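# Shift wooden tray so paint can sits beside it

## Task

Reposition the wooden tray so that the paint can ends up next to one of the tray's edges, at least partly along that edge and roughly a hand's width away from it. The can must not be moved, and the tray must end lying flat on the table surface.

## Robot and tools

Robot: two arms, left_arm (carrying a left hand) and right_arm (carrying a right hand). Each hand has four fingers and a thumb driven by six motors. The bases sit at about (+0.015, +0.381, 0) m for left_arm and (+0.028, -0.459, 0) m for right_arm, each turned slightly about z. A two-camera stand is mounted behind them. The cameras are cam_head_left, cam_head_right and cam_high, each 672x504.

Frame: one scene frame for everything. Its origin is at table height, midway between the nominal bases. +x points out over the table, +z up, and left_arm is on the +y side. Image left and right do not match these names. Positions are in metres, orientations are wxyz quaternions, and velocities are in m/s and rad/s.

Hand point: this is the point each arm steers. It lies 0.15 m out from the wrist flange along the fingers, 0.05 m in front of the palm. Its +z runs along the straight fingers and +y points out of the palm. For the right hand, +x points across the palm away from the thumb; for the left hand, +x points toward the thumb. Straight fingers reach about 0.06-0.07 m past the point. A bracket on the little-finger side sticks out about 0.10 m across the palm. With the fingers level, the wrist can hang as much as 0.11 m (palm down) or 0.23 m (palm up) below the point, so it may touch the table first.

Row layout: every command row is one flat list of 28 numbers, each in [-1, 1], covering both arms even if only one moves. The first 14 are for left_arm and the last 14 for right_arm. Each arm's 14 numbers are in this order:
- dx, dy, dz, rx, ry, rz: an offset, not a pose. It is measured from that arm's current "Hand target" along the scene axes. 1.0 equals 0.6 m for distances or 180 degrees for turns. rx, ry, rz form a single rotation vector about the hand point's position. All zeros asks for the Hand target again. A translation longer than 1.0 gets scaled down along its direction.
- little, ring, middle, index, thumb_bend, thumb_turn: absolute motor targets. +1 means open or straight and -1 means closed. For thumb_turn, +1 puts the thumb beside the palm and -1 puts it in front of the palm, opposite the fingers.
- force_limit: -1 gives about 0 N and +1 gives 10 N (15 N for the thumb motors).
- speed: rises from near 0 at -1 to full speed at +0.48 and stays full up to +1.
No hand value means "keep as is". To keep a hand unchanged, resend the eight hand numbers you last sent it. If you have sent none yet, use its hand_measured (six values) followed by hand_force_limit and hand_speed.

Tools:
- execute_actions(actions, cameras): actions is a list of actions. Each action is a table of up to 15 rows, and each row is one 1/30 s step. A short table repeats its last row. Every row in an action counts from the Hand target at that action's start, and the next action starts from the new target. Cameras are returned only on request or when actions is empty.
- move(target, speed, blend, stop_force, zero, blocking, cameras): target is one 28-number row, or a list of up to 15 rows that all count from the same starting Hand targets. Each hand point follows a straight path, with all paths ending together and capped at 10 s. speed is in m/s, from 0.002 to 3.6, default 0.25. blend, in m, rounds the corners between listed targets. stop_force, in N from 3 to 120, ends an arm's path when its wrist sensor feels that much push against the motion. zero (only used with stop_force) re-zeroes the sensor first. blocking=false returns early and cannot be combined with stop_force. Paths do not avoid obstacles or the other arm. The result ends with a "move:" line giving the outcome (done, off_target, moving, held, fault) and any limits (paced, held). done does not mean nothing was touched.
- wait(seconds 0-10): holds the last commands while time passes.
- stop: brakes a running move.
- zoom_image(camera, region [x0,y0,x1,y1]): enlarges part of the latest image from that camera. The region can be at most 504 px on each side.
- show_instructions: shows the reference pages.
- zero_wrist_force(arm): re-zeroes that arm's wrist sensor.
- finished_scene(scene=1): ends the scene for good.

Results: each arm reports end_effector_position and quaternion, velocities, Hand target (the last commanded pose after clipping), joint positions and torques, and wrist force and torque in the hand's own axes, including a peak line. Each hand reports hand_measured, hand_stopped_by (moving, target, force, stalled, fault) and hand_load_n, all in motor order. "within noise" means the arm is still. The hand point often stops short of its Hand target. If that happens, send the missing distance as an offset. Orientation commands are clipped to within 32 degrees of the current orientation at each step.

Gripping: with the thumb in front of the palm, the hand can grip objects about 0.035-0.065 m thick, or handles down to 0.025 m. For a gentle grip, close slowly (speed -0.94 or lower). To loosen, send targets more open than hand_measured.

Avoid:
- Net force on an arm near 150 N, or joint contact torque at the limits (133 N m for the big joints, 24.9 N m for the wrists). Either stops that arm for 10 s.
- Arms are stiff, so aiming even slightly past a firm contact can fault. Approach slowly, preferably using stop_force.
- Pressing or hitting one arm against the other, including a hand closing on the other hand.
- Moving near an arm's own base, which can flip its posture.
- Long stretched-out holds, which overheat motors and cause a 30-60 s brake stop.
- Letting the tray or can fall off the table or leaving either off it. Do not slam, drop or tip things.
- Moving the can. Stray pushes may nudge loose objects now and then, so check with the cameras before finishing.

Each tool is called after "Emit:" as name([rows], argument=value, ...), one row to a line, values as JSON.

Reference images:

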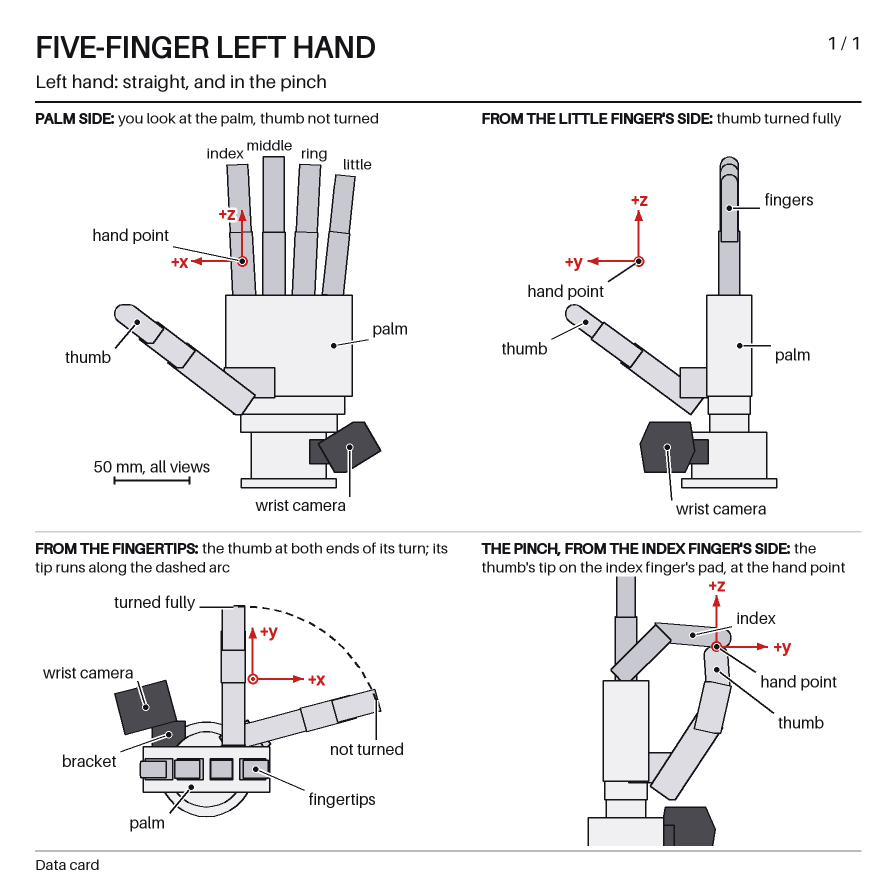

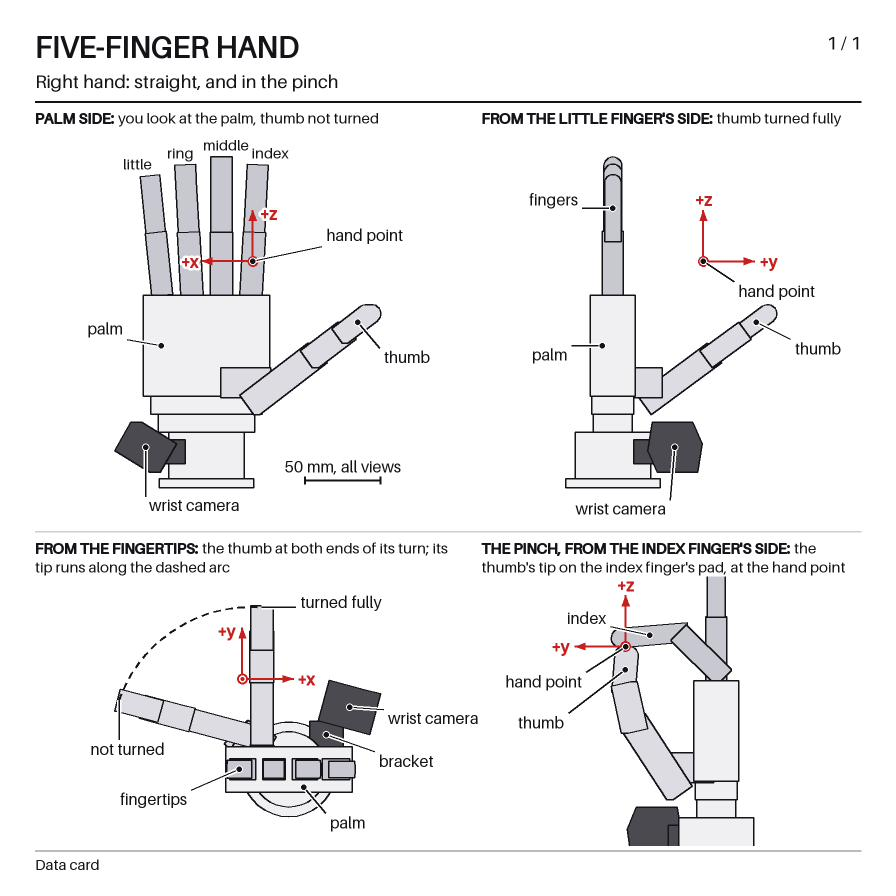

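## Session

Emit:
execute_actions(actions=[])

Scene clock: 0.00 s.
left_arm: end_effector_position=(+0.9193, +0.1513, +0.2459) hand_measured=(+1.000, +1.000, +1.000, +1.000, +1.000, +1.000) hand_load_n=(+0.0, +0.0, +0.0, +0.0, +0.0, +0.0) hand_stopped_by=(target, target, target, target, target, target) hand_force_limit=0.00 hand_speed=-0.80 end_effector_quat_wxyz=(+0.555, +0.569, +0.569, +0.211) | right_arm: end_effector_position=(+0.6481, -0.0052, +0.3313) hand_measured=(+1.000, +1.000, +1.000, +1.000, +1.000, +1.000) hand_load_n=(+0.0, +0.0, +0.0, +0.0, +0.0, +0.0) hand_stopped_by=(target, target, target, target, target, target) hand_force_limit=0.00 hand_speed=-0.80 end_effector_quat_wxyz=(+0.531, -0.331, +0.778, -0.058)
Joint positions: left_arm=[3.113 -2.39 -0.954 3.025 -1.228 -0.312] | right_arm=[0.432 -1.163 1.218 0.391 1.667 -2.037]
Joint velocities: within noise
Joint torques (N m): no reading
Wrist force (N): no reading
Wrist torque (N m): no reading
Wrist force, peak (N): no reading
Hand target: left_arm +0.9193, +0.1513, +0.2459; +0.555, +0.569, +0.569, +0.211 | right_arm +0.6481, -0.0052, +0.3313; +0.531, -0.331, +0.778, -0.058

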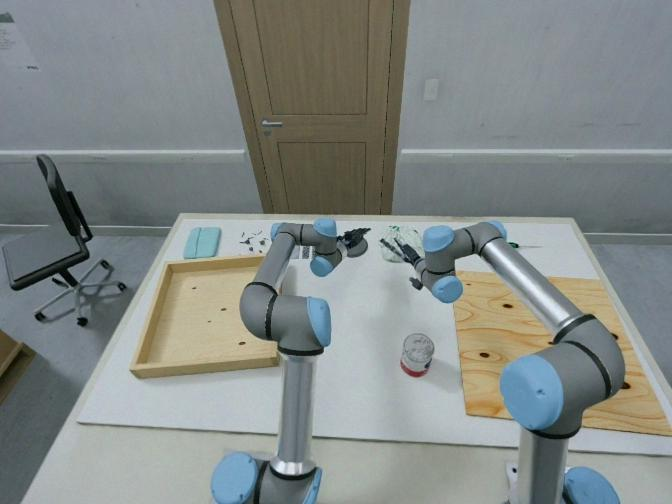

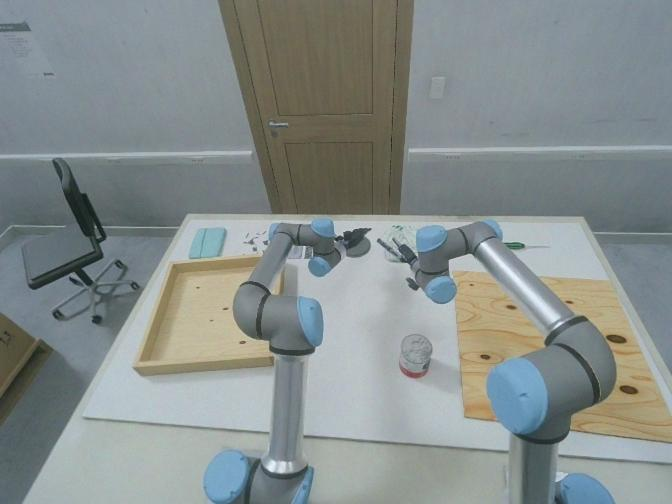

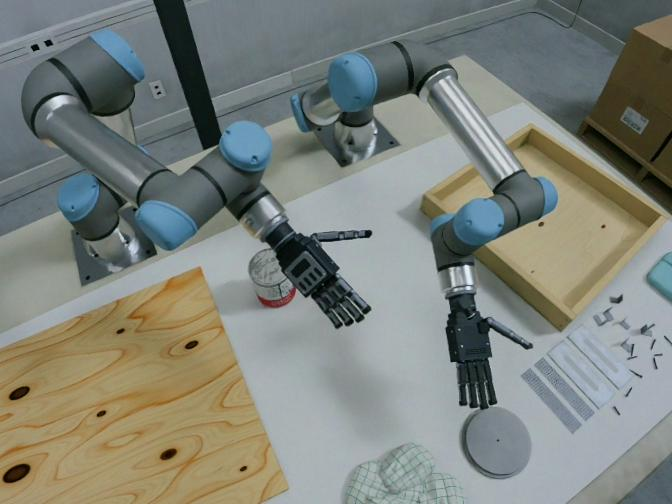

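Emit:
zoom_image(camera="cam_head_left", region=[80, 200, 480, 500])

Emit:
zoom_image(camera="cam_high", region=[168, 0, 672, 504])

Emit:
zoom_image(camera="cam_head_right", region=[80, 200, 480, 500])

Scaled by 1.260 from the camera's 672x504 image, which has a finer 960x720 frame.

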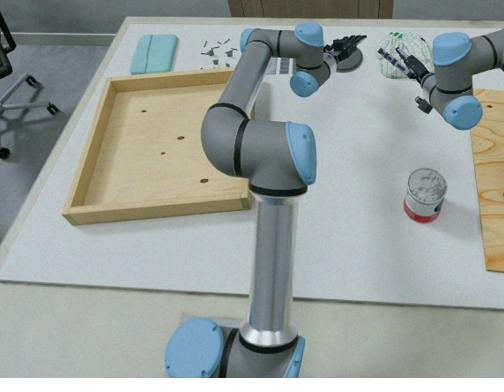

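Scaled by 1.000.

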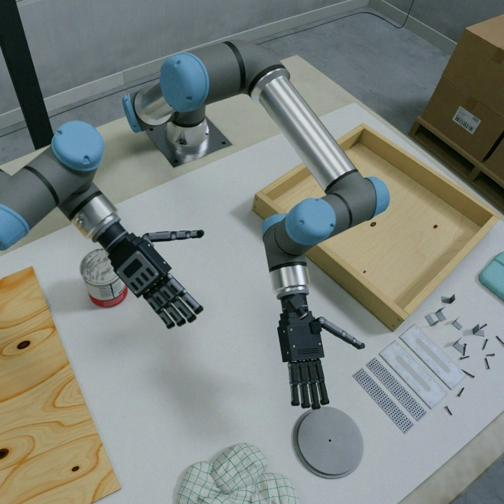

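Scaled by 1.260 from the camera's 672x504 image, which has a finer 960x720 frame.

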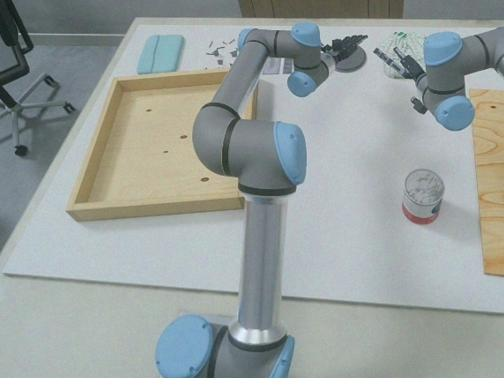

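Emit:
move([
  [-0.282,0.415,0.223,0.166,0.369,0,1,1,1,1,1,1,0,-0.8, 0,-0.25,0.1,0,0,0,1,1,1,1,1,1,0,-0.8],
  [-0.615,0.748,0.173,0.415,0.158,-0.425,1,1,1,1,1,1,0,-0.8, 0,-0.5,0.167,0,0,0,1,1,1,1,1,1,0,-0.8],
], speed=0.6, blend=0.05, cameras=["all"])

Scene clock: 103.53 s.
left_arm: end_effector_position=(+0.5504, +0.6001, +0.3497) hand_measured=(+1.000, +1.000, +1.000, +1.000, +1.000, +1.000) hand_load_n=(+0.0, +0.0, +0.0, +0.0, +0.0, +0.0) hand_stopped_by=(target, target, target, target, target, target) hand_force_limit=0.00 hand_speed=-0.80 end_effector_quat_wxyz=(+0.000, +1.000, +0.001, +0.000) end_effector_velocity=(-0.001, +0.000, +0.001) end_effector_angular_velocity=(+0.001, -0.001, -0.006) | right_arm: end_effector_position=(+0.6481, -0.3053, +0.4316) hand_measured=(+1.000, +1.000, +1.000, +1.000, +1.000, +1.000) hand_load_n=(+0.0, +0.0, +0.0, +0.0, +0.0, -0.5) hand_stopped_by=(target, target, target, target, target, target) hand_force_limit=0.00 hand_speed=-0.80 end_effector_quat_wxyz=(+0.531, -0.331, +0.778, -0.058)
Joint positions: left_arm=[3.913 -2.321 -0.493 1.243 -1.571 2.307] | right_arm=[-0.23 -1.422 1.306 0.627 1.074 -2.343]
Joint velocities: left_arm=[0.001 0.002 0 0 0 0.007] | right_arm=[within noise]
Joint torques (N m): left_arm=[-5.63 55.91 24.64 -3.66 -1.97 2.53] | right_arm=[1.99 -16.26 -13.61 -1.1 1.67 2.46]
Wrist force (N): left_arm=[-0.2 0.0 -0.3] | right_arm=[0.6 0.1 -0.1]
Wrist torque (N m): left_arm=[-0.02 0.06 -0.03] | right_arm=[-0.01 -0.09 0.18]
Wrist force, peak (N): left_arm=[-0.5 -1.1 1.4] | right_arm=[0.3 -1.1 -0.2]
Hand target: left_arm +0.5503, +0.6001, +0.3497; +0.000, +1.000, +0.000, +0.000 | right_arm +0.6481, -0.3052, +0.4315; +0.531, -0.331, +0.778, -0.058
Off the commanded pose: left_arm 0.000 m, 0 deg | right_arm 0.000 m, 0 deg.
elbow stopped short (left arm): the move would have taken joint 3 (elbow) straighter than the controller allows.
move: done

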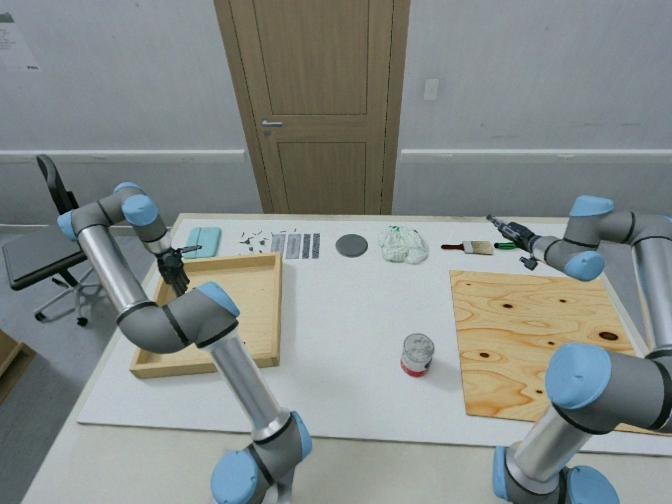

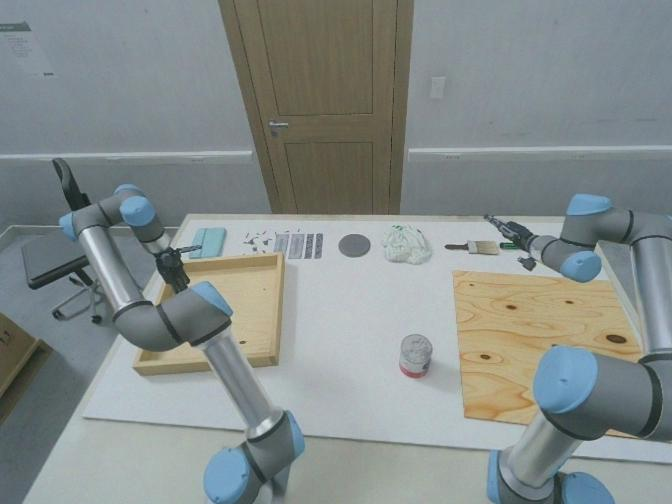

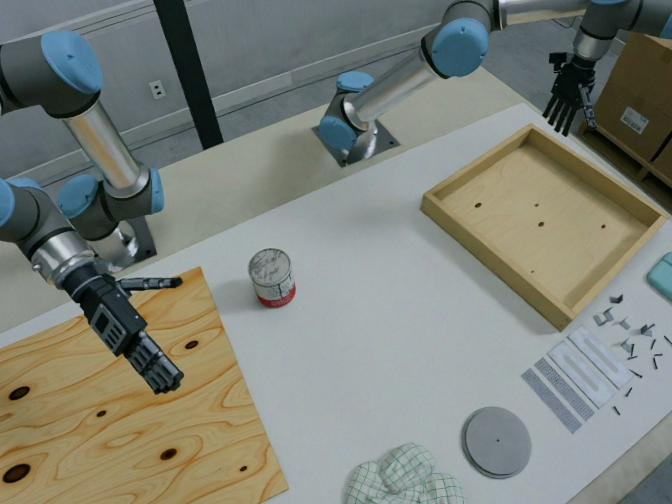

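Emit:
move(target=[-0.184,0.083,-0.217,0,0,-0.5,1,1,1,1,1,1,0,-0.8, 0,0,0,0,0,0,1,1,1,1,1,1,0,-0.8], speed=0.6, cameras=["all"])

Scene clock: 118.43 s.
left_arm: end_effector_position=(+0.4400, +0.6499, +0.2196) hand_measured=(+1.000, +1.000, +1.000, +1.000, +1.000, +1.000) hand_load_n=(+0.0, +0.0, +0.0, +0.0, +0.0, +0.0) hand_stopped_by=(target, target, target, target, target, target) hand_force_limit=0.00 hand_speed=-0.80 end_effector_quat_wxyz=(+0.000, +0.708, -0.707, +0.000) | right_arm: end_effector_position=(+0.6481, -0.3052, +0.4315) hand_measured=(+1.000, +1.000, +1.000, +1.000, +1.000, +1.000) hand_load_n=(+0.0, +0.0, +0.0, +0.0, +0.0, +0.0) hand_stopped_by=(target, target, target, target, target, target) hand_force_limit=0.00 hand_speed=-0.80 end_effector_quat_wxyz=(+0.531, -0.331, +0.778, -0.058)
Joint positions: left_arm=[3.965 -2.238 -0.972 1.639 -1.57 3.929] | right_arm=[-0.23 -1.422 1.306 0.627 1.074 -2.343]
Joint torques (N m): left_arm=[-1.79 41.1 19.23 -2.16 -1.18 2.67] | right_arm=[5.95 -19.43 -13.54 -1.24 1.83 2.46]
Wrist force (N): left_arm=[-0.7 0.0 -0.3] | right_arm=[0.4 -0.5 -0.4]
Wrist torque (N m): left_arm=[-0.01 0.14 -0.05] | right_arm=[-0.07 -0.05 0.16]
Wrist force, peak (N): left_arm=[-0.4 0.1 -1.0] | right_arm=[0.8 -0.6 -0.1]
Hand target: left_arm +0.4399, +0.6499, +0.2195; +0.000, +0.707, -0.707, +0.000 | right_arm +0.6481, -0.3052, +0.4315; +0.531, -0.331, +0.778, -0.058
Off the commanded pose: left_arm 0.000 m, 0 deg | right_arm 0.000 m, 0 deg.
move: done

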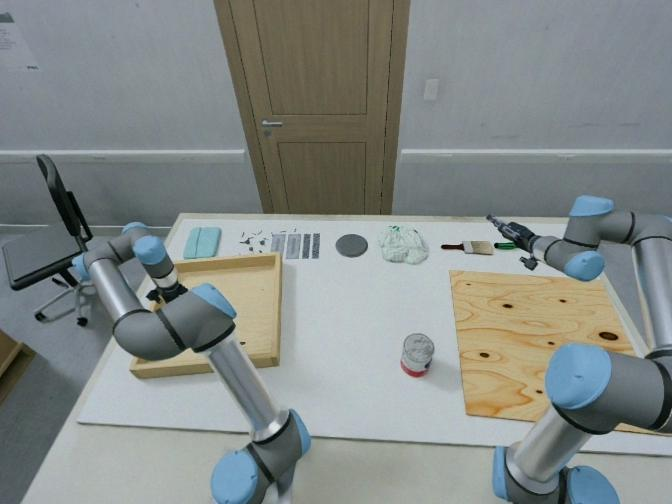

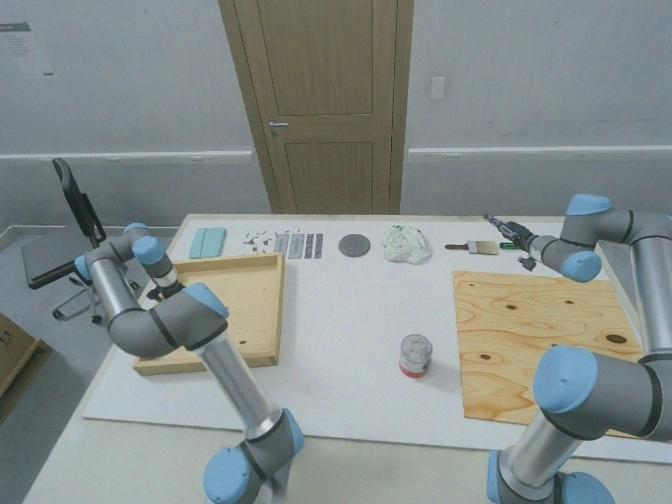

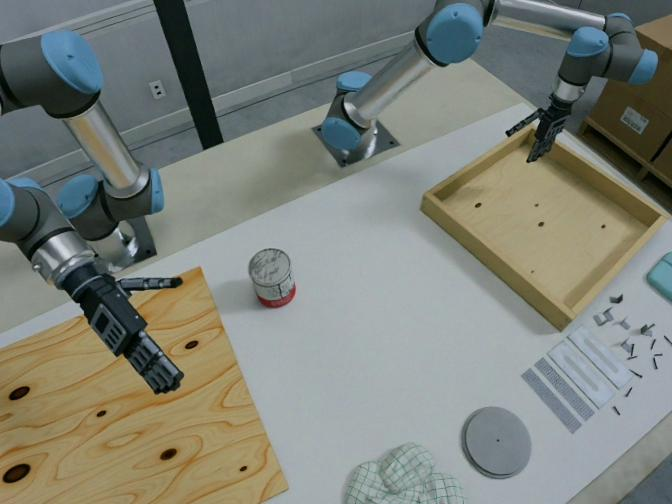

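Emit:
zoom_image(camera="cam_high", region=[420, 60, 672, 340])

Scaled by 1.800 from the camera's 672x504 image, which has a finer 960x720 frame.

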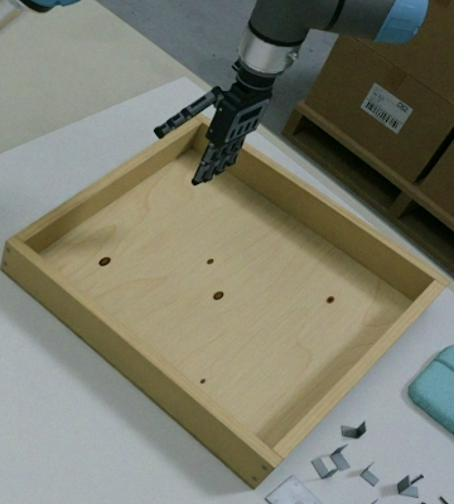

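Emit:
move(target=[0,0,-0.208,0,0,0,1,1,1,1,1,1,0,-0.8, 0,0,0,0,0,0,1,1,1,1,1,1,0,-0.8], speed=0.12, stop_force=8, cameras=["all"])

Emit:
zoom_image(camera="cam_high", region=[420, 60, 672, 340])

Scene clock: 134.60 s.
left_arm: end_effector_position=(+0.4398, +0.6498, +0.0971) hand_measured=(+1.000, +1.000, +1.000, +1.000, +1.000, +1.000) hand_load_n=(+0.0, +0.0, +0.5, +0.0, -0.5, +0.0) hand_stopped_by=(target, target, target, target, target, target) hand_force_limit=0.00 hand_speed=-0.80 end_effector_quat_wxyz=(+0.000, +0.707, -0.707, +0.000) | right_arm: end_effector_position=(+0.6481, -0.3052, +0.4315) hand_measured=(+1.000, +1.000, +1.000, +1.000, +1.000, +1.000) hand_load_n=(+0.0, +0.0, +0.0, +0.0, +0.0, -0.5) hand_stopped_by=(target, target, target, target, target, target) hand_force_limit=0.00 hand_speed=-0.80 end_effector_quat_wxyz=(+0.531, -0.331, +0.778, -0.058)
Joint positions: left_arm=[3.965 -2.304 -1.178 1.912 -1.57 3.93] | right_arm=[-0.23 -1.422 1.306 0.627 1.074 -2.343]
Joint torques (N m): left_arm=[-5.77 53.01 14.19 -0.59 0 0.39] | right_arm=[6.75 -22.21 -12.87 -1.06 1.86 2.28]
Wrist force (N): left_arm=[-1.0 0.0 -3.9] | right_arm=[0.1 -0.3 -0.2]
Wrist torque (N m): left_arm=[0.20 0.02 -0.09] | right_arm=[-0.05 -0.01 0.14]
Wrist force, peak (N): left_arm=[-3.0 -1.4 -93.3] | right_arm=[0.4 -0.6 -0.6]
Hand target: left_arm +0.4398, +0.6498, +0.0971; +0.000, +0.707, -0.707, +0.000 (not the last commanded pose) | right_arm +0.6481, -0.3052, +0.4315; +0.531, -0.331, +0.778, -0.058
Off the commanded pose: left_arm 0.002 m, 0 deg | right_arm 0.000 m, 0 deg.
move: contact (left_arm)

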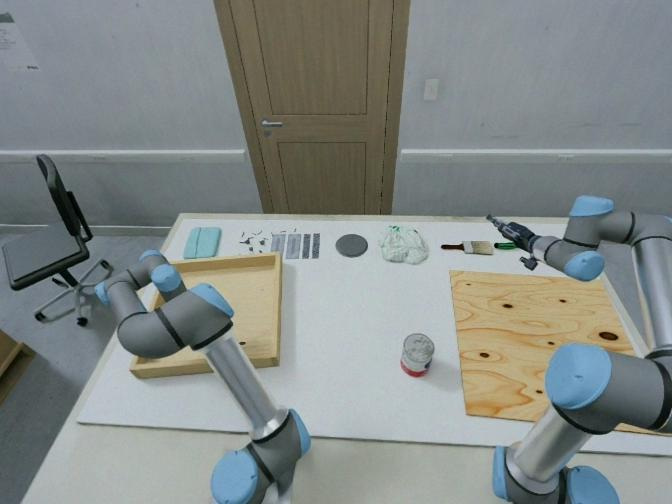

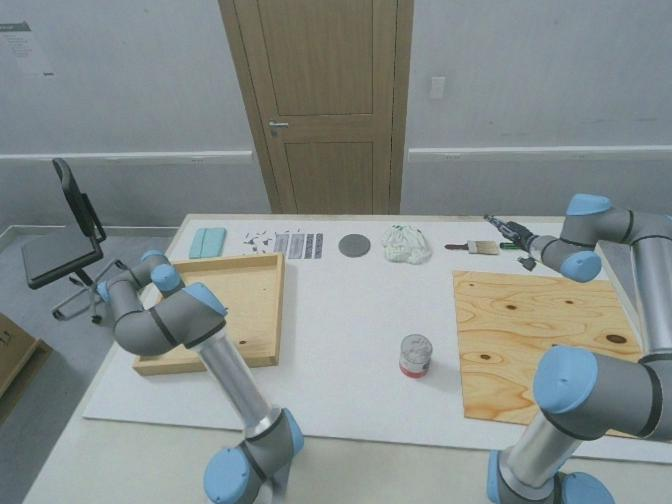

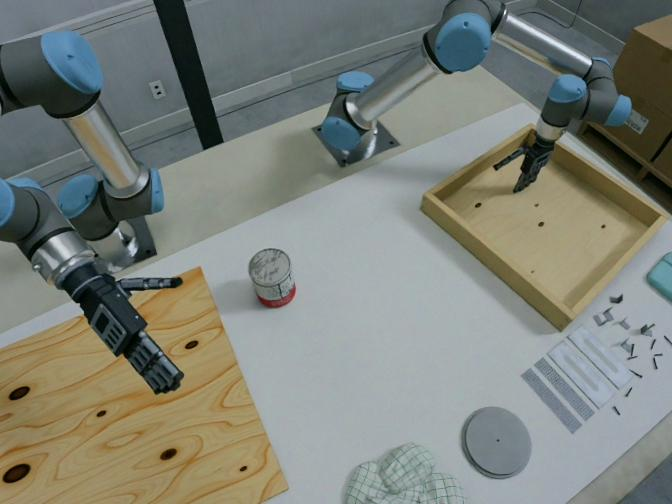

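Scaled by 1.800 from the camera's 672x504 image, which has a finer 960x720 frame.

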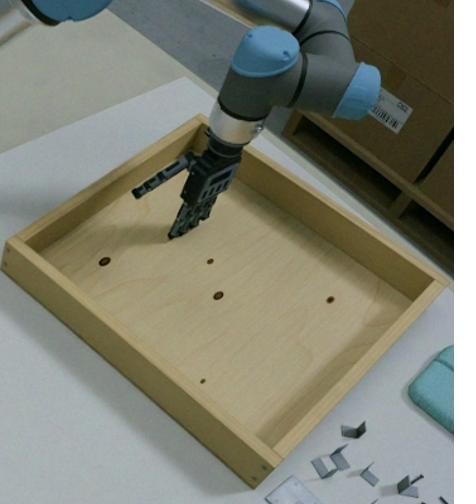

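Emit:
move(target=[0,0,0.018,0,0,0,1,1,1,1,1,1,0,-0.8, 0,0,0,0,0,0,1,1,1,1,1,1,0,-0.8], speed=0.1, cameras=[])

Emit:
move(target=[-0.25,0,0,0,0,0,1,1,1,1,1,1,0,-0.8, 0,0,0,0,0,0,1,1,1,1,1,1,0,-0.8], speed=0.06, stop_force=6, cameras=["cam_high", "cam_head_left"])

Emit:
zoom_image(camera="cam_high", region=[420, 60, 672, 340])

Scene clock: 144.63 s.
left_arm: end_effector_position=(+0.4399, +0.6499, +0.1081) hand_measured=(+1.000, +1.000, +1.000, +1.000, +1.000, +1.000) hand_load_n=(+0.0, +0.0, +0.0, +0.0, +0.0, +0.0) hand_stopped_by=(target, target, target, target, target, target) hand_force_limit=0.00 hand_speed=-0.80 end_effector_quat_wxyz=(+0.000, +0.707, -0.707, +0.000) | right_arm: end_effector_position=(+0.6481, -0.3052, +0.4315) hand_measured=(+1.000, +1.000, +1.000, +1.000, +1.000, +1.000) hand_load_n=(+0.0, +0.0, +0.0, +0.0, +0.0, +0.0) hand_stopped_by=(target, target, target, target, target, target) hand_force_limit=0.00 hand_speed=-0.80 end_effector_quat_wxyz=(+0.531, -0.331, +0.778, -0.058)
Joint positions: left_arm=[3.965 -2.295 -1.164 1.889 -1.57 3.93] | right_arm=[-0.23 -1.422 1.306 0.627 1.074 -2.343]
Joint torques (N m): left_arm=[-4.57 41.69 10.58 -0.49 0.16 0.31] | right_arm=[6.26 -23.32 -14.3 -1.14 1.5 2.14]
Wrist force (N): left_arm=[-0.5 0.2 -0.6] | right_arm=[0.4 -0.4 0.1]
Wrist torque (N m): left_arm=[0.04 0.11 -0.06] | right_arm=[-0.10 -0.06 0.15]
Wrist force, peak (N): left_arm=[-1.0 -0.1 -3.7] | right_arm=[0.5 -0.5 -0.4]
Hand target: left_arm +0.4398, +0.6498, +0.1079; +0.000, +0.707, -0.707, +0.000 | right_arm +0.6481, -0.3052, +0.4315; +0.531, -0.331, +0.778, -0.058
Off the commanded pose: left_arm 0.000 m, 0 deg | right_arm 0.000 m, 0 deg.
move: done
No camera images: "cameras" was empty.

Scene clock: 147.67 s.
left_arm: end_effector_position=(+0.3274, +0.6498, +0.1079) hand_measured=(+1.000, +1.000, +1.000, +1.000, +1.000, +1.000) hand_load_n=(+0.0, +0.5, +0.0, +0.0, +0.0, +0.0) hand_stopped_by=(target, target, target, target, target, target) hand_force_limit=0.00 hand_speed=-0.80 end_effector_quat_wxyz=(+0.000, +0.707, -0.707, +0.000) | right_arm: end_effector_position=(+0.6481, -0.3052, +0.4315) hand_measured=(+1.000, +1.000, +1.000, +1.000, +1.000, +1.000) hand_load_n=(+0.0, +0.0, +0.0, +0.0, +0.0, -0.5) hand_stopped_by=(target, target, target, target, target, target) hand_force_limit=0.00 hand_speed=-0.80 end_effector_quat_wxyz=(+0.531, -0.331, +0.778, -0.058)
Joint positions: left_arm=[4.135 -2.082 -1.522 2.034 -1.57 4.1] | right_arm=[-0.23 -1.422 1.306 0.627 1.074 -2.343]
Joint torques (N m): left_arm=[10.62 45.76 7.32 -0.81 -2.57 2.55] | right_arm=[5.79 -25.04 -13.61 -1.44 1.53 2]
Wrist force (N): left_arm=[-0.7 -0.1 -0.4] | right_arm=[0.8 -0.1 0.1]
Wrist torque (N m): left_arm=[-0.03 0.14 -0.08] | right_arm=[-0.06 -0.12 0.19]
Wrist force, peak (N): left_arm=[0.1 -11.6 -0.6] | right_arm=[0.7 -0.5 -0.3]
Hand target: left_arm +0.3274, +0.6498, +0.1079; +0.000, +0.707, -0.707, +0.000 (not the last commanded pose) | right_arm +0.6481, -0.3052, +0.4315; +0.531, -0.331, +0.778, -0.058
Off the commanded pose: left_arm 0.038 m, 0 deg | right_arm 0.000 m, 0 deg.
move: contact (left_arm)
Images, in order (width x height): cam_head_left 672x504, cam_high 672x504.

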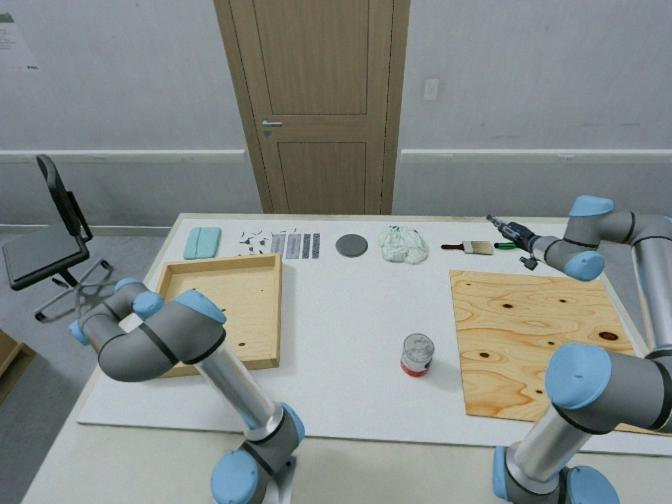

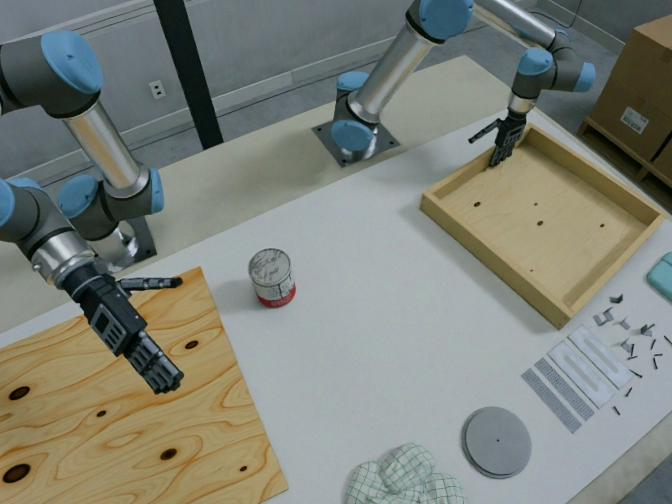

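Scaled by 1.800 from the camera's 672x504 image, which has a finer 960x720 frame.

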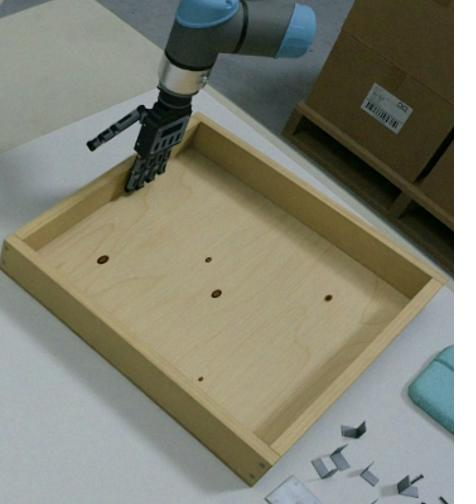

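Emit:
move([
  [0.04,0,0,0,0,0,1,1,1,1,1,1,0,-0.8, 0,0,0,0,0,0,1,1,1,1,1,1,0,-0.8],
  [0.04,-0.15,0,0,0,0,1,1,1,1,1,1,0,-0.8, 0,0,0,0,0,0,1,1,1,1,1,1,0,-0.8],
  [-0.195,-0.15,0,0,0,0,1,1,1,1,1,1,0,-0.8, 0,0,0,0,0,0,1,1,1,1,1,1,0,-0.8],
], speed=[0.12,0.12,0.08], stop_force=40, cameras=["cam_high", "cam_head_left"])

Emit:
zoom_image(camera="cam_high", region=[372, 60, 672, 360])

Scene clock: 187.27 s.
left_arm: end_effector_position=(+0.2104, +0.5598, +0.1079) hand_measured=(+1.000, +1.000, +1.000, +1.000, +1.000, +1.000) hand_load_n=(+0.0, +0.5, +0.0, +0.0, +0.0, +0.0) hand_stopped_by=(target, target, target, target, target, target) hand_force_limit=0.00 hand_speed=-0.80 end_effector_quat_wxyz=(+0.000, +0.707, -0.707, +0.000) | right_arm: end_effector_position=(+0.6481, -0.3052, +0.4315) hand_measured=(+1.000, +1.000, +1.000, +1.000, +1.000, +1.000) hand_load_n=(-0.5, +0.0, +0.0, +0.0, -0.5, +0.0) hand_stopped_by=(target, target, target, target, target, target) hand_force_limit=0.00 hand_speed=-0.80 end_effector_quat_wxyz=(+0.531, -0.331, +0.778, -0.058)
Joint positions: left_arm=[4.277 -1.758 -1.986 2.173 -1.57 4.242] | right_arm=[-0.23 -1.422 1.306 0.627 1.074 -2.343]
Joint torques (N m): left_arm=[-0.79 24.36 16.22 -3.65 2.24 1.7] | right_arm=[6.15 -28.03 -14.51 -1.19 1.19 1.83]
Wrist force (N): left_arm=[-0.1 1.0 0.4] | right_arm=[0.5 -0.4 0.0]
Wrist torque (N m): left_arm=[0.11 0.06 -0.05] | right_arm=[-0.08 -0.08 0.16]
Wrist force, peak (N): left_arm=[-4.0 -14.8 -2.6] | right_arm=[0.7 -0.8 -0.1]
Hand target: left_arm +0.2104, +0.5598, +0.1079; +0.000, +0.707, -0.707, +0.000 | right_arm +0.6481, -0.3052, +0.4315; +0.531, -0.331, +0.778, -0.058
Off the commanded pose: left_arm 0.000 m, 0 deg | right_arm 0.000 m, 0 deg.
move: done
Images, in order (width x height): cam_head_left 672x504, cam_high 672x504.

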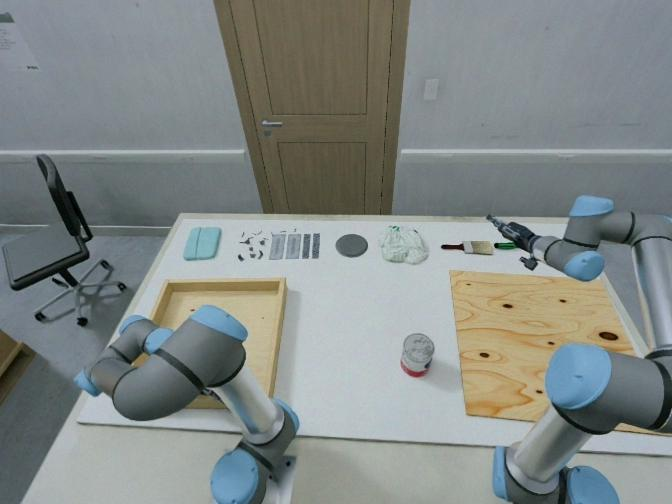

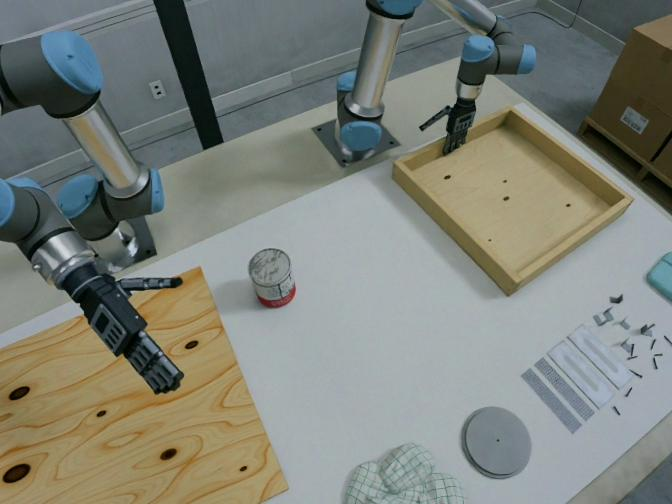

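Scaled by 1.680 from the camera's 672x504 image, which has a finer 960x720 frame.

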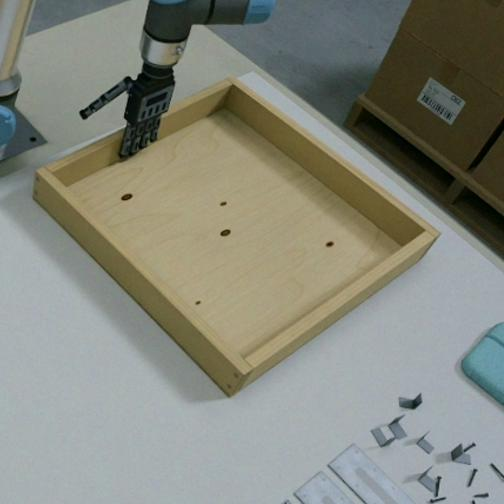

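Emit:
move([
  [0,0,0.153,0,0,0,1,1,1,1,1,1,0,-0.8, 0,0,0,0,0,0,1,1,1,1,1,1,0,-0.8],
  [0.574,-0.117,0.153,0,0,0.5,1,1,1,1,1,1,0,-0.8, 0,0,0,0,0,0,1,1,1,1,1,1,0,-0.8],
  [0.574,-0.117,0,0,0,0.5,1,1,1,1,1,1,0,-0.8, 0,0,0,0,0,0,1,1,1,1,1,1,0,-0.8],
], speed=[0.4,0.5,0.2], blend=[0.03,0.02,0], cameras=[])

Emit:
move(target=[0,-0.35,0,0,0,0,1,1,1,1,1,1,0,-0.8, 0,0,0,0,0,0,1,1,1,1,1,1,0,-0.8], speed=0.08, stop_force=6, cameras=["cam_high", "cam_head_left"])

Emit:
zoom_image(camera="cam_high", region=[372, 60, 672, 360])

Scene clock: 200.23 s.
left_arm: end_effector_position=(+0.5548, +0.4896, +0.1080) hand_measured=(+1.000, +1.000, +1.000, +1.000, +1.000, +1.000) hand_load_n=(+0.0, +0.0, +0.0, +0.0, -0.5, +0.0) hand_stopped_by=(target, target, target, target, target, target) hand_force_limit=0.00 hand_speed=-0.80 end_effector_quat_wxyz=(+0.000, +1.000, +0.001, +0.000) | right_arm: end_effector_position=(+0.6481, -0.3052, +0.4315) hand_measured=(+1.000, +1.000, +1.000, +1.000, +1.000, +1.000) hand_load_n=(+0.0, +0.0, +0.0, +0.0, +0.0, +0.0) hand_stopped_by=(target, target, target, target, target, target) hand_force_limit=0.00 hand_speed=-0.80 end_effector_quat_wxyz=(+0.531, -0.331, +0.778, -0.058)
Joint positions: left_arm=[3.746 -2.213 -1.305 1.948 -1.571 2.14] | right_arm=[-0.23 -1.422 1.306 0.627 1.074 -2.343]
Joint torques (N m): left_arm=[10.87 40.51 12.25 -0.93 2.07 -2.69] | right_arm=[6.03 -33.3 -14.66 -0.88 1.06 1.83]
Wrist force (N): left_arm=[0.0 1.1 0.5] | right_arm=[0.4 -0.3 -0.1]
Wrist torque (N m): left_arm=[0.10 0.05 -0.10] | right_arm=[-0.06 -0.06 0.16]
Wrist force, peak (N): left_arm=[0.1 2.5 -1.9] | right_arm=[0.8 -0.5 0.2]
Hand target: left_arm +0.5548, +0.4896, +0.1079; +0.000, +1.000, +0.000, +0.000 | right_arm +0.6481, -0.3052, +0.4315; +0.531, -0.331, +0.778, -0.058
Off the commanded pose: left_arm 0.000 m, 0 deg | right_arm 0.000 m, 0 deg.
move: done
No camera images: "cameras" was empty.

Scene clock: 203.03 s.
left_arm: end_effector_position=(+0.5548, +0.3466, +0.1079) hand_measured=(+1.000, +1.000, +1.000, +1.000, +1.000, +1.000) hand_load_n=(+0.0, +0.0, +0.0, +0.0, -0.5, +0.0) hand_stopped_by=(target, target, target, target, target, target) hand_force_limit=0.00 hand_speed=-0.80 end_effector_quat_wxyz=(+0.000, +1.000, +0.000, +0.000) | right_arm: end_effector_position=(+0.6481, -0.3052, +0.4315) hand_measured=(+1.000, +1.000, +1.000, +1.000, +1.000, +1.000) hand_load_n=(+0.0, +0.0, +0.0, +0.0, +0.0, +0.0) hand_stopped_by=(target, target, target, target, target, target) hand_force_limit=0.00 hand_speed=-0.80 end_effector_quat_wxyz=(+0.531, -0.331, +0.778, -0.058)
Joint positions: left_arm=[3.49 -2.152 -1.408 1.99 -1.571 1.884] | right_arm=[-0.23 -1.422 1.306 0.627 1.074 -2.343]
Joint torques (N m): left_arm=[-12.27 34.63 25.83 -3.83 2.11 -2.5] | right_arm=[5.43 -33.53 -14.8 -1.09 0.86 1.51]
Wrist force (N): left_arm=[0.5 1.4 -0.1] | right_arm=[0.2 -0.2 0.1]
Wrist torque (N m): left_arm=[0.18 -0.04 -0.10] | right_arm=[-0.05 -0.04 0.15]
Wrist force, peak (N): left_arm=[-2.0 -16.5 -2.9] | right_arm=[0.5 -0.8 -0.1]
Hand target: left_arm +0.5548, +0.3466, +0.1079; +0.000, +1.000, +0.000, +0.000 (not the last commanded pose) | right_arm +0.6481, -0.3052, +0.4315; +0.531, -0.331, +0.778, -0.058
Off the commanded pose: left_arm 0.067 m, 0 deg | right_arm 0.000 m, 0 deg.
move: contact (left_arm)
Images, in order (width x height): cam_head_left 672x504, cam_high 672x504.

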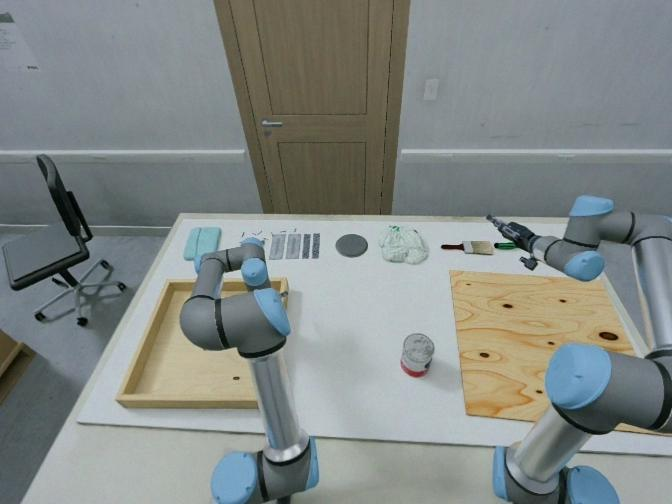

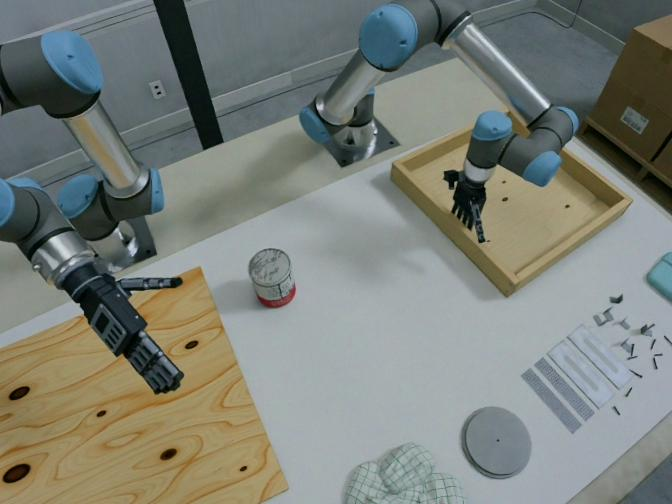

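Scaled by 1.680 from the camera's 672x504 image, which has a finer 960x720 frame.

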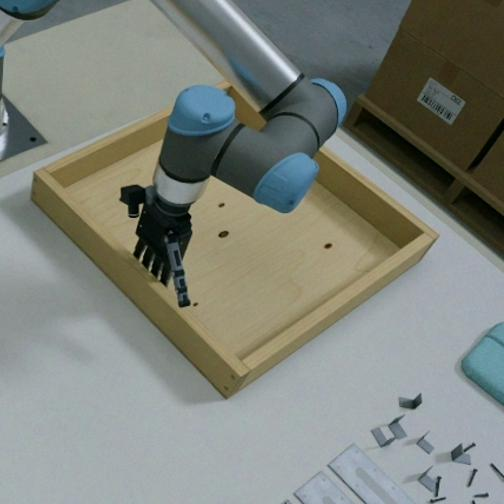

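Emit:
move(target=[0,-0.333,0,0,0,0,1,1,1,1,1,1,0,-0.8, 0,0,0,0,0,0,1,1,1,1,1,1,0,-0.8], speed=0.1, stop_force=40, cameras=["cam_high", "cam_head_left"])

Emit:
zoom_image(camera="cam_high", region=[220, 60, 620, 360])

Emit:
zoom_image(camera="cam_head_left", region=[80, 200, 480, 500])

Scene clock: 215.93 s.
left_arm: end_effector_position=(+0.5547, +0.1468, +0.1079) hand_measured=(+1.000, +1.000, +1.000, +1.000, +1.000, +1.000) hand_load_n=(+0.0, +0.0, +0.0, +0.0, -0.5, +0.0) hand_stopped_by=(target, target, target, target, target, target) hand_force_limit=0.00 hand_speed=-0.80 end_effector_quat_wxyz=(+0.000, +1.000, +0.000, +0.000) | right_arm: end_effector_position=(+0.6481, -0.3052, +0.4315) hand_measured=(+1.000, +1.000, +1.000, +1.000, +1.000, +1.000) hand_load_n=(+0.0, +0.0, +0.0, +0.0, +0.0, +0.0) hand_stopped_by=(target, target, target, target, target, target) hand_force_limit=0.00 hand_speed=-0.80 end_effector_quat_wxyz=(+0.531, -0.331, +0.778, -0.058)
Joint positions: left_arm=[3.096 -2.218 -1.298 1.945 -1.571 1.49] | right_arm=[-0.23 -1.422 1.306 0.627 1.074 -2.343]
Joint torques (N m): left_arm=[7.47 51.42 9.46 -1.17 -1.94 -1.85] | right_arm=[5.66 -34.74 -14.18 -1.03 0.86 1.33]
Wrist force (N): left_arm=[-0.2 1.4 0.0] | right_arm=[0.5 -0.5 -0.1]
Wrist torque (N m): left_arm=[0.17 0.05 -0.15] | right_arm=[-0.10 -0.08 0.15]
Wrist force, peak (N): left_arm=[0.8 -9.5 -12.2] | right_arm=[0.7 -0.7 0.1]
Hand target: left_arm +0.5548, +0.1468, +0.1079; +0.000, +1.000, +0.000, +0.000 | right_arm +0.6481, -0.3052, +0.4315; +0.531, -0.331, +0.778, -0.058
Off the commanded pose: left_arm 0.000 m, 0 deg | right_arm 0.000 m, 0 deg.
move: done
Images, in order (width x height): cam_head_left 672x504, cam_high 672x504.

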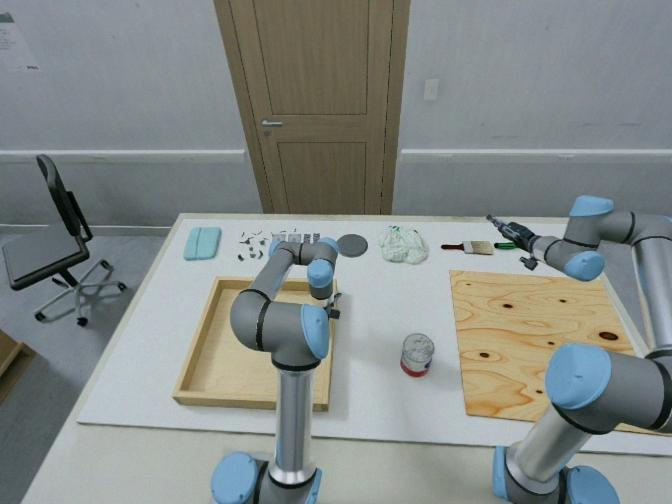

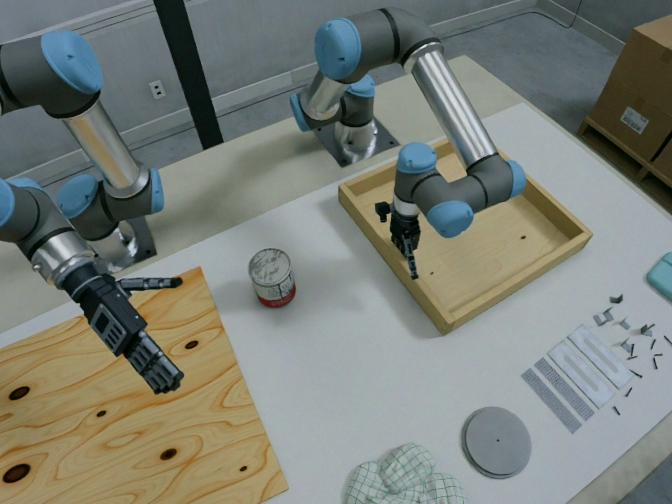

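Scaled by 1.260 from the camera's 672x504 image, which has a finer 960x720 frame.

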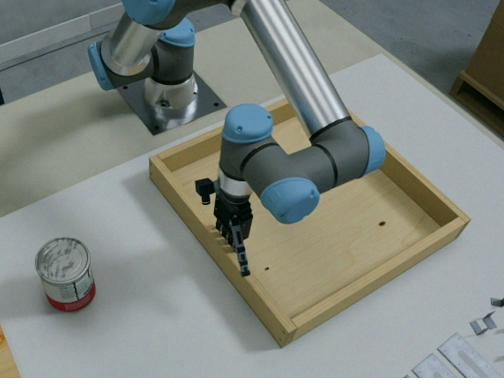

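Scaled by 1.260 from the camera's 672x504 image, which has a finer 960x720 frame.

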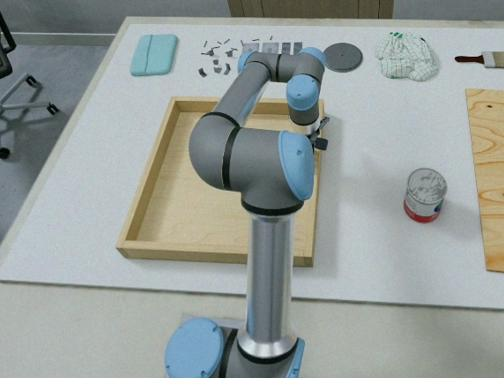

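Emit:
move(target=[0,-0.275,0,0,0,0,1,1,1,1,1,1,0,-0.8, 0,0,0,0,0,0,1,1,1,1,1,1,0,-0.8], speed=0.1, stop_force=40, cameras=["cam_high", "cam_head_left"])

Emit:
zoom_image(camera="cam_high", region=[220, 100, 560, 360])

Emit:
zoom_image(camera="cam_head_left", region=[200, 220, 500, 440])

Scene clock: 235.20 s.
left_arm: end_effector_position=(+0.5548, -0.0182, +0.1079) hand_measured=(+1.000, +1.000, +1.000, +1.000, +1.000, +1.000) hand_load_n=(+0.0, +0.0, +0.0, +0.0, +0.0, +0.0) hand_stopped_by=(target, target, target, target, target, target) hand_force_limit=0.00 hand_speed=-0.80 end_effector_quat_wxyz=(+0.000, +1.000, +0.000, +0.000) | right_arm: end_effector_position=(+0.6481, -0.3052, +0.4315) hand_measured=(+1.000, +1.000, +1.000, +1.000, +1.000, +1.000) hand_load_n=(+0.0, +0.0, +0.0, +0.0, +0.0, +0.0) hand_stopped_by=(target, target, target, target, target, target) hand_force_limit=0.00 hand_speed=-0.80 end_effector_quat_wxyz=(+0.531, -0.331, +0.778, -0.058)
Joint positions: left_arm=[2.807 -2.406 -0.966 1.801 -1.571 1.202] | right_arm=[-0.23 -1.422 1.306 0.627 1.074 -2.343]
Joint torques (N m): left_arm=[10.49 52.94 27.67 -3.83 -2.59 -0.18] | right_arm=[3.95 -35.72 -15.5 -1.07 0.82 1.15]
Wrist force (N): left_arm=[-0.7 1.2 -0.4] | right_arm=[0.4 -0.4 0.3]
Wrist torque (N m): left_arm=[0.19 0.13 -0.19] | right_arm=[-0.10 -0.07 0.16]
Wrist force, peak (N): left_arm=[-0.7 -10.0 -0.1] | right_arm=[0.8 -0.4 -0.1]
Hand target: left_arm +0.5548, -0.0182, +0.1079; +0.000, +1.000, +0.000, +0.000 | right_arm +0.6481, -0.3052, +0.4315; +0.531, -0.331, +0.778, -0.058
Off the commanded pose: left_arm 0.000 m, 0 deg | right_arm 0.000 m, 0 deg.
move: done
Images, in order (width x height): cam_head_left 672x504, cam_high 672x504.

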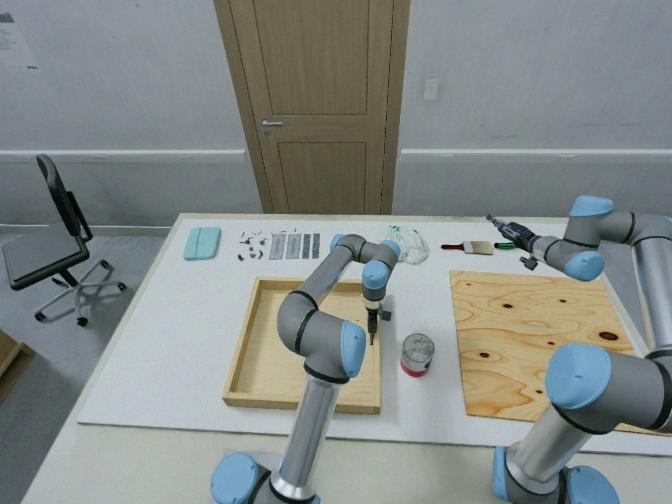

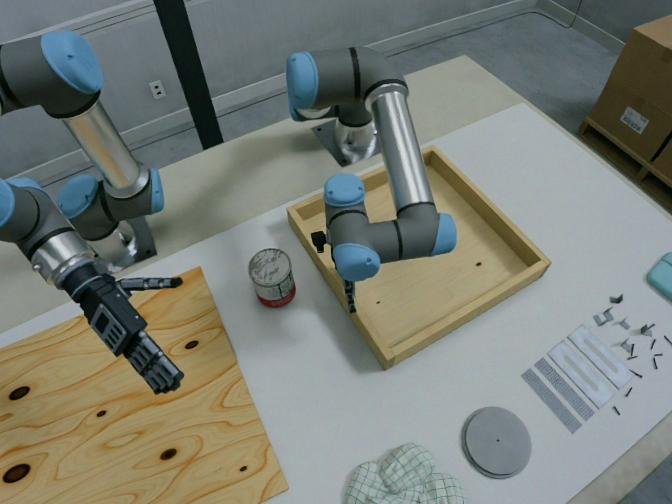

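Scaled by 1.482 from the camera's 672x504 image, which has a finer 960x720 frame.

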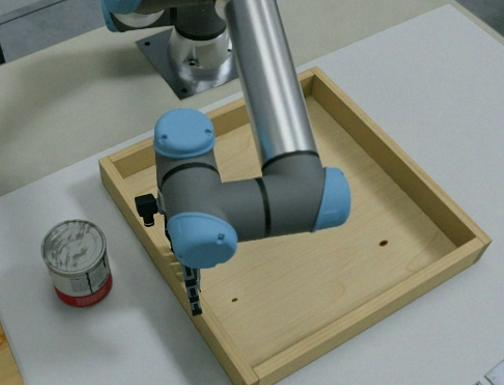

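Scaled by 1.680 from the camera's 672x504 image, which has a finer 960x720 frame.

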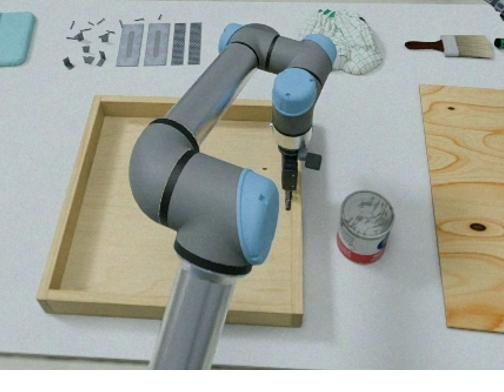

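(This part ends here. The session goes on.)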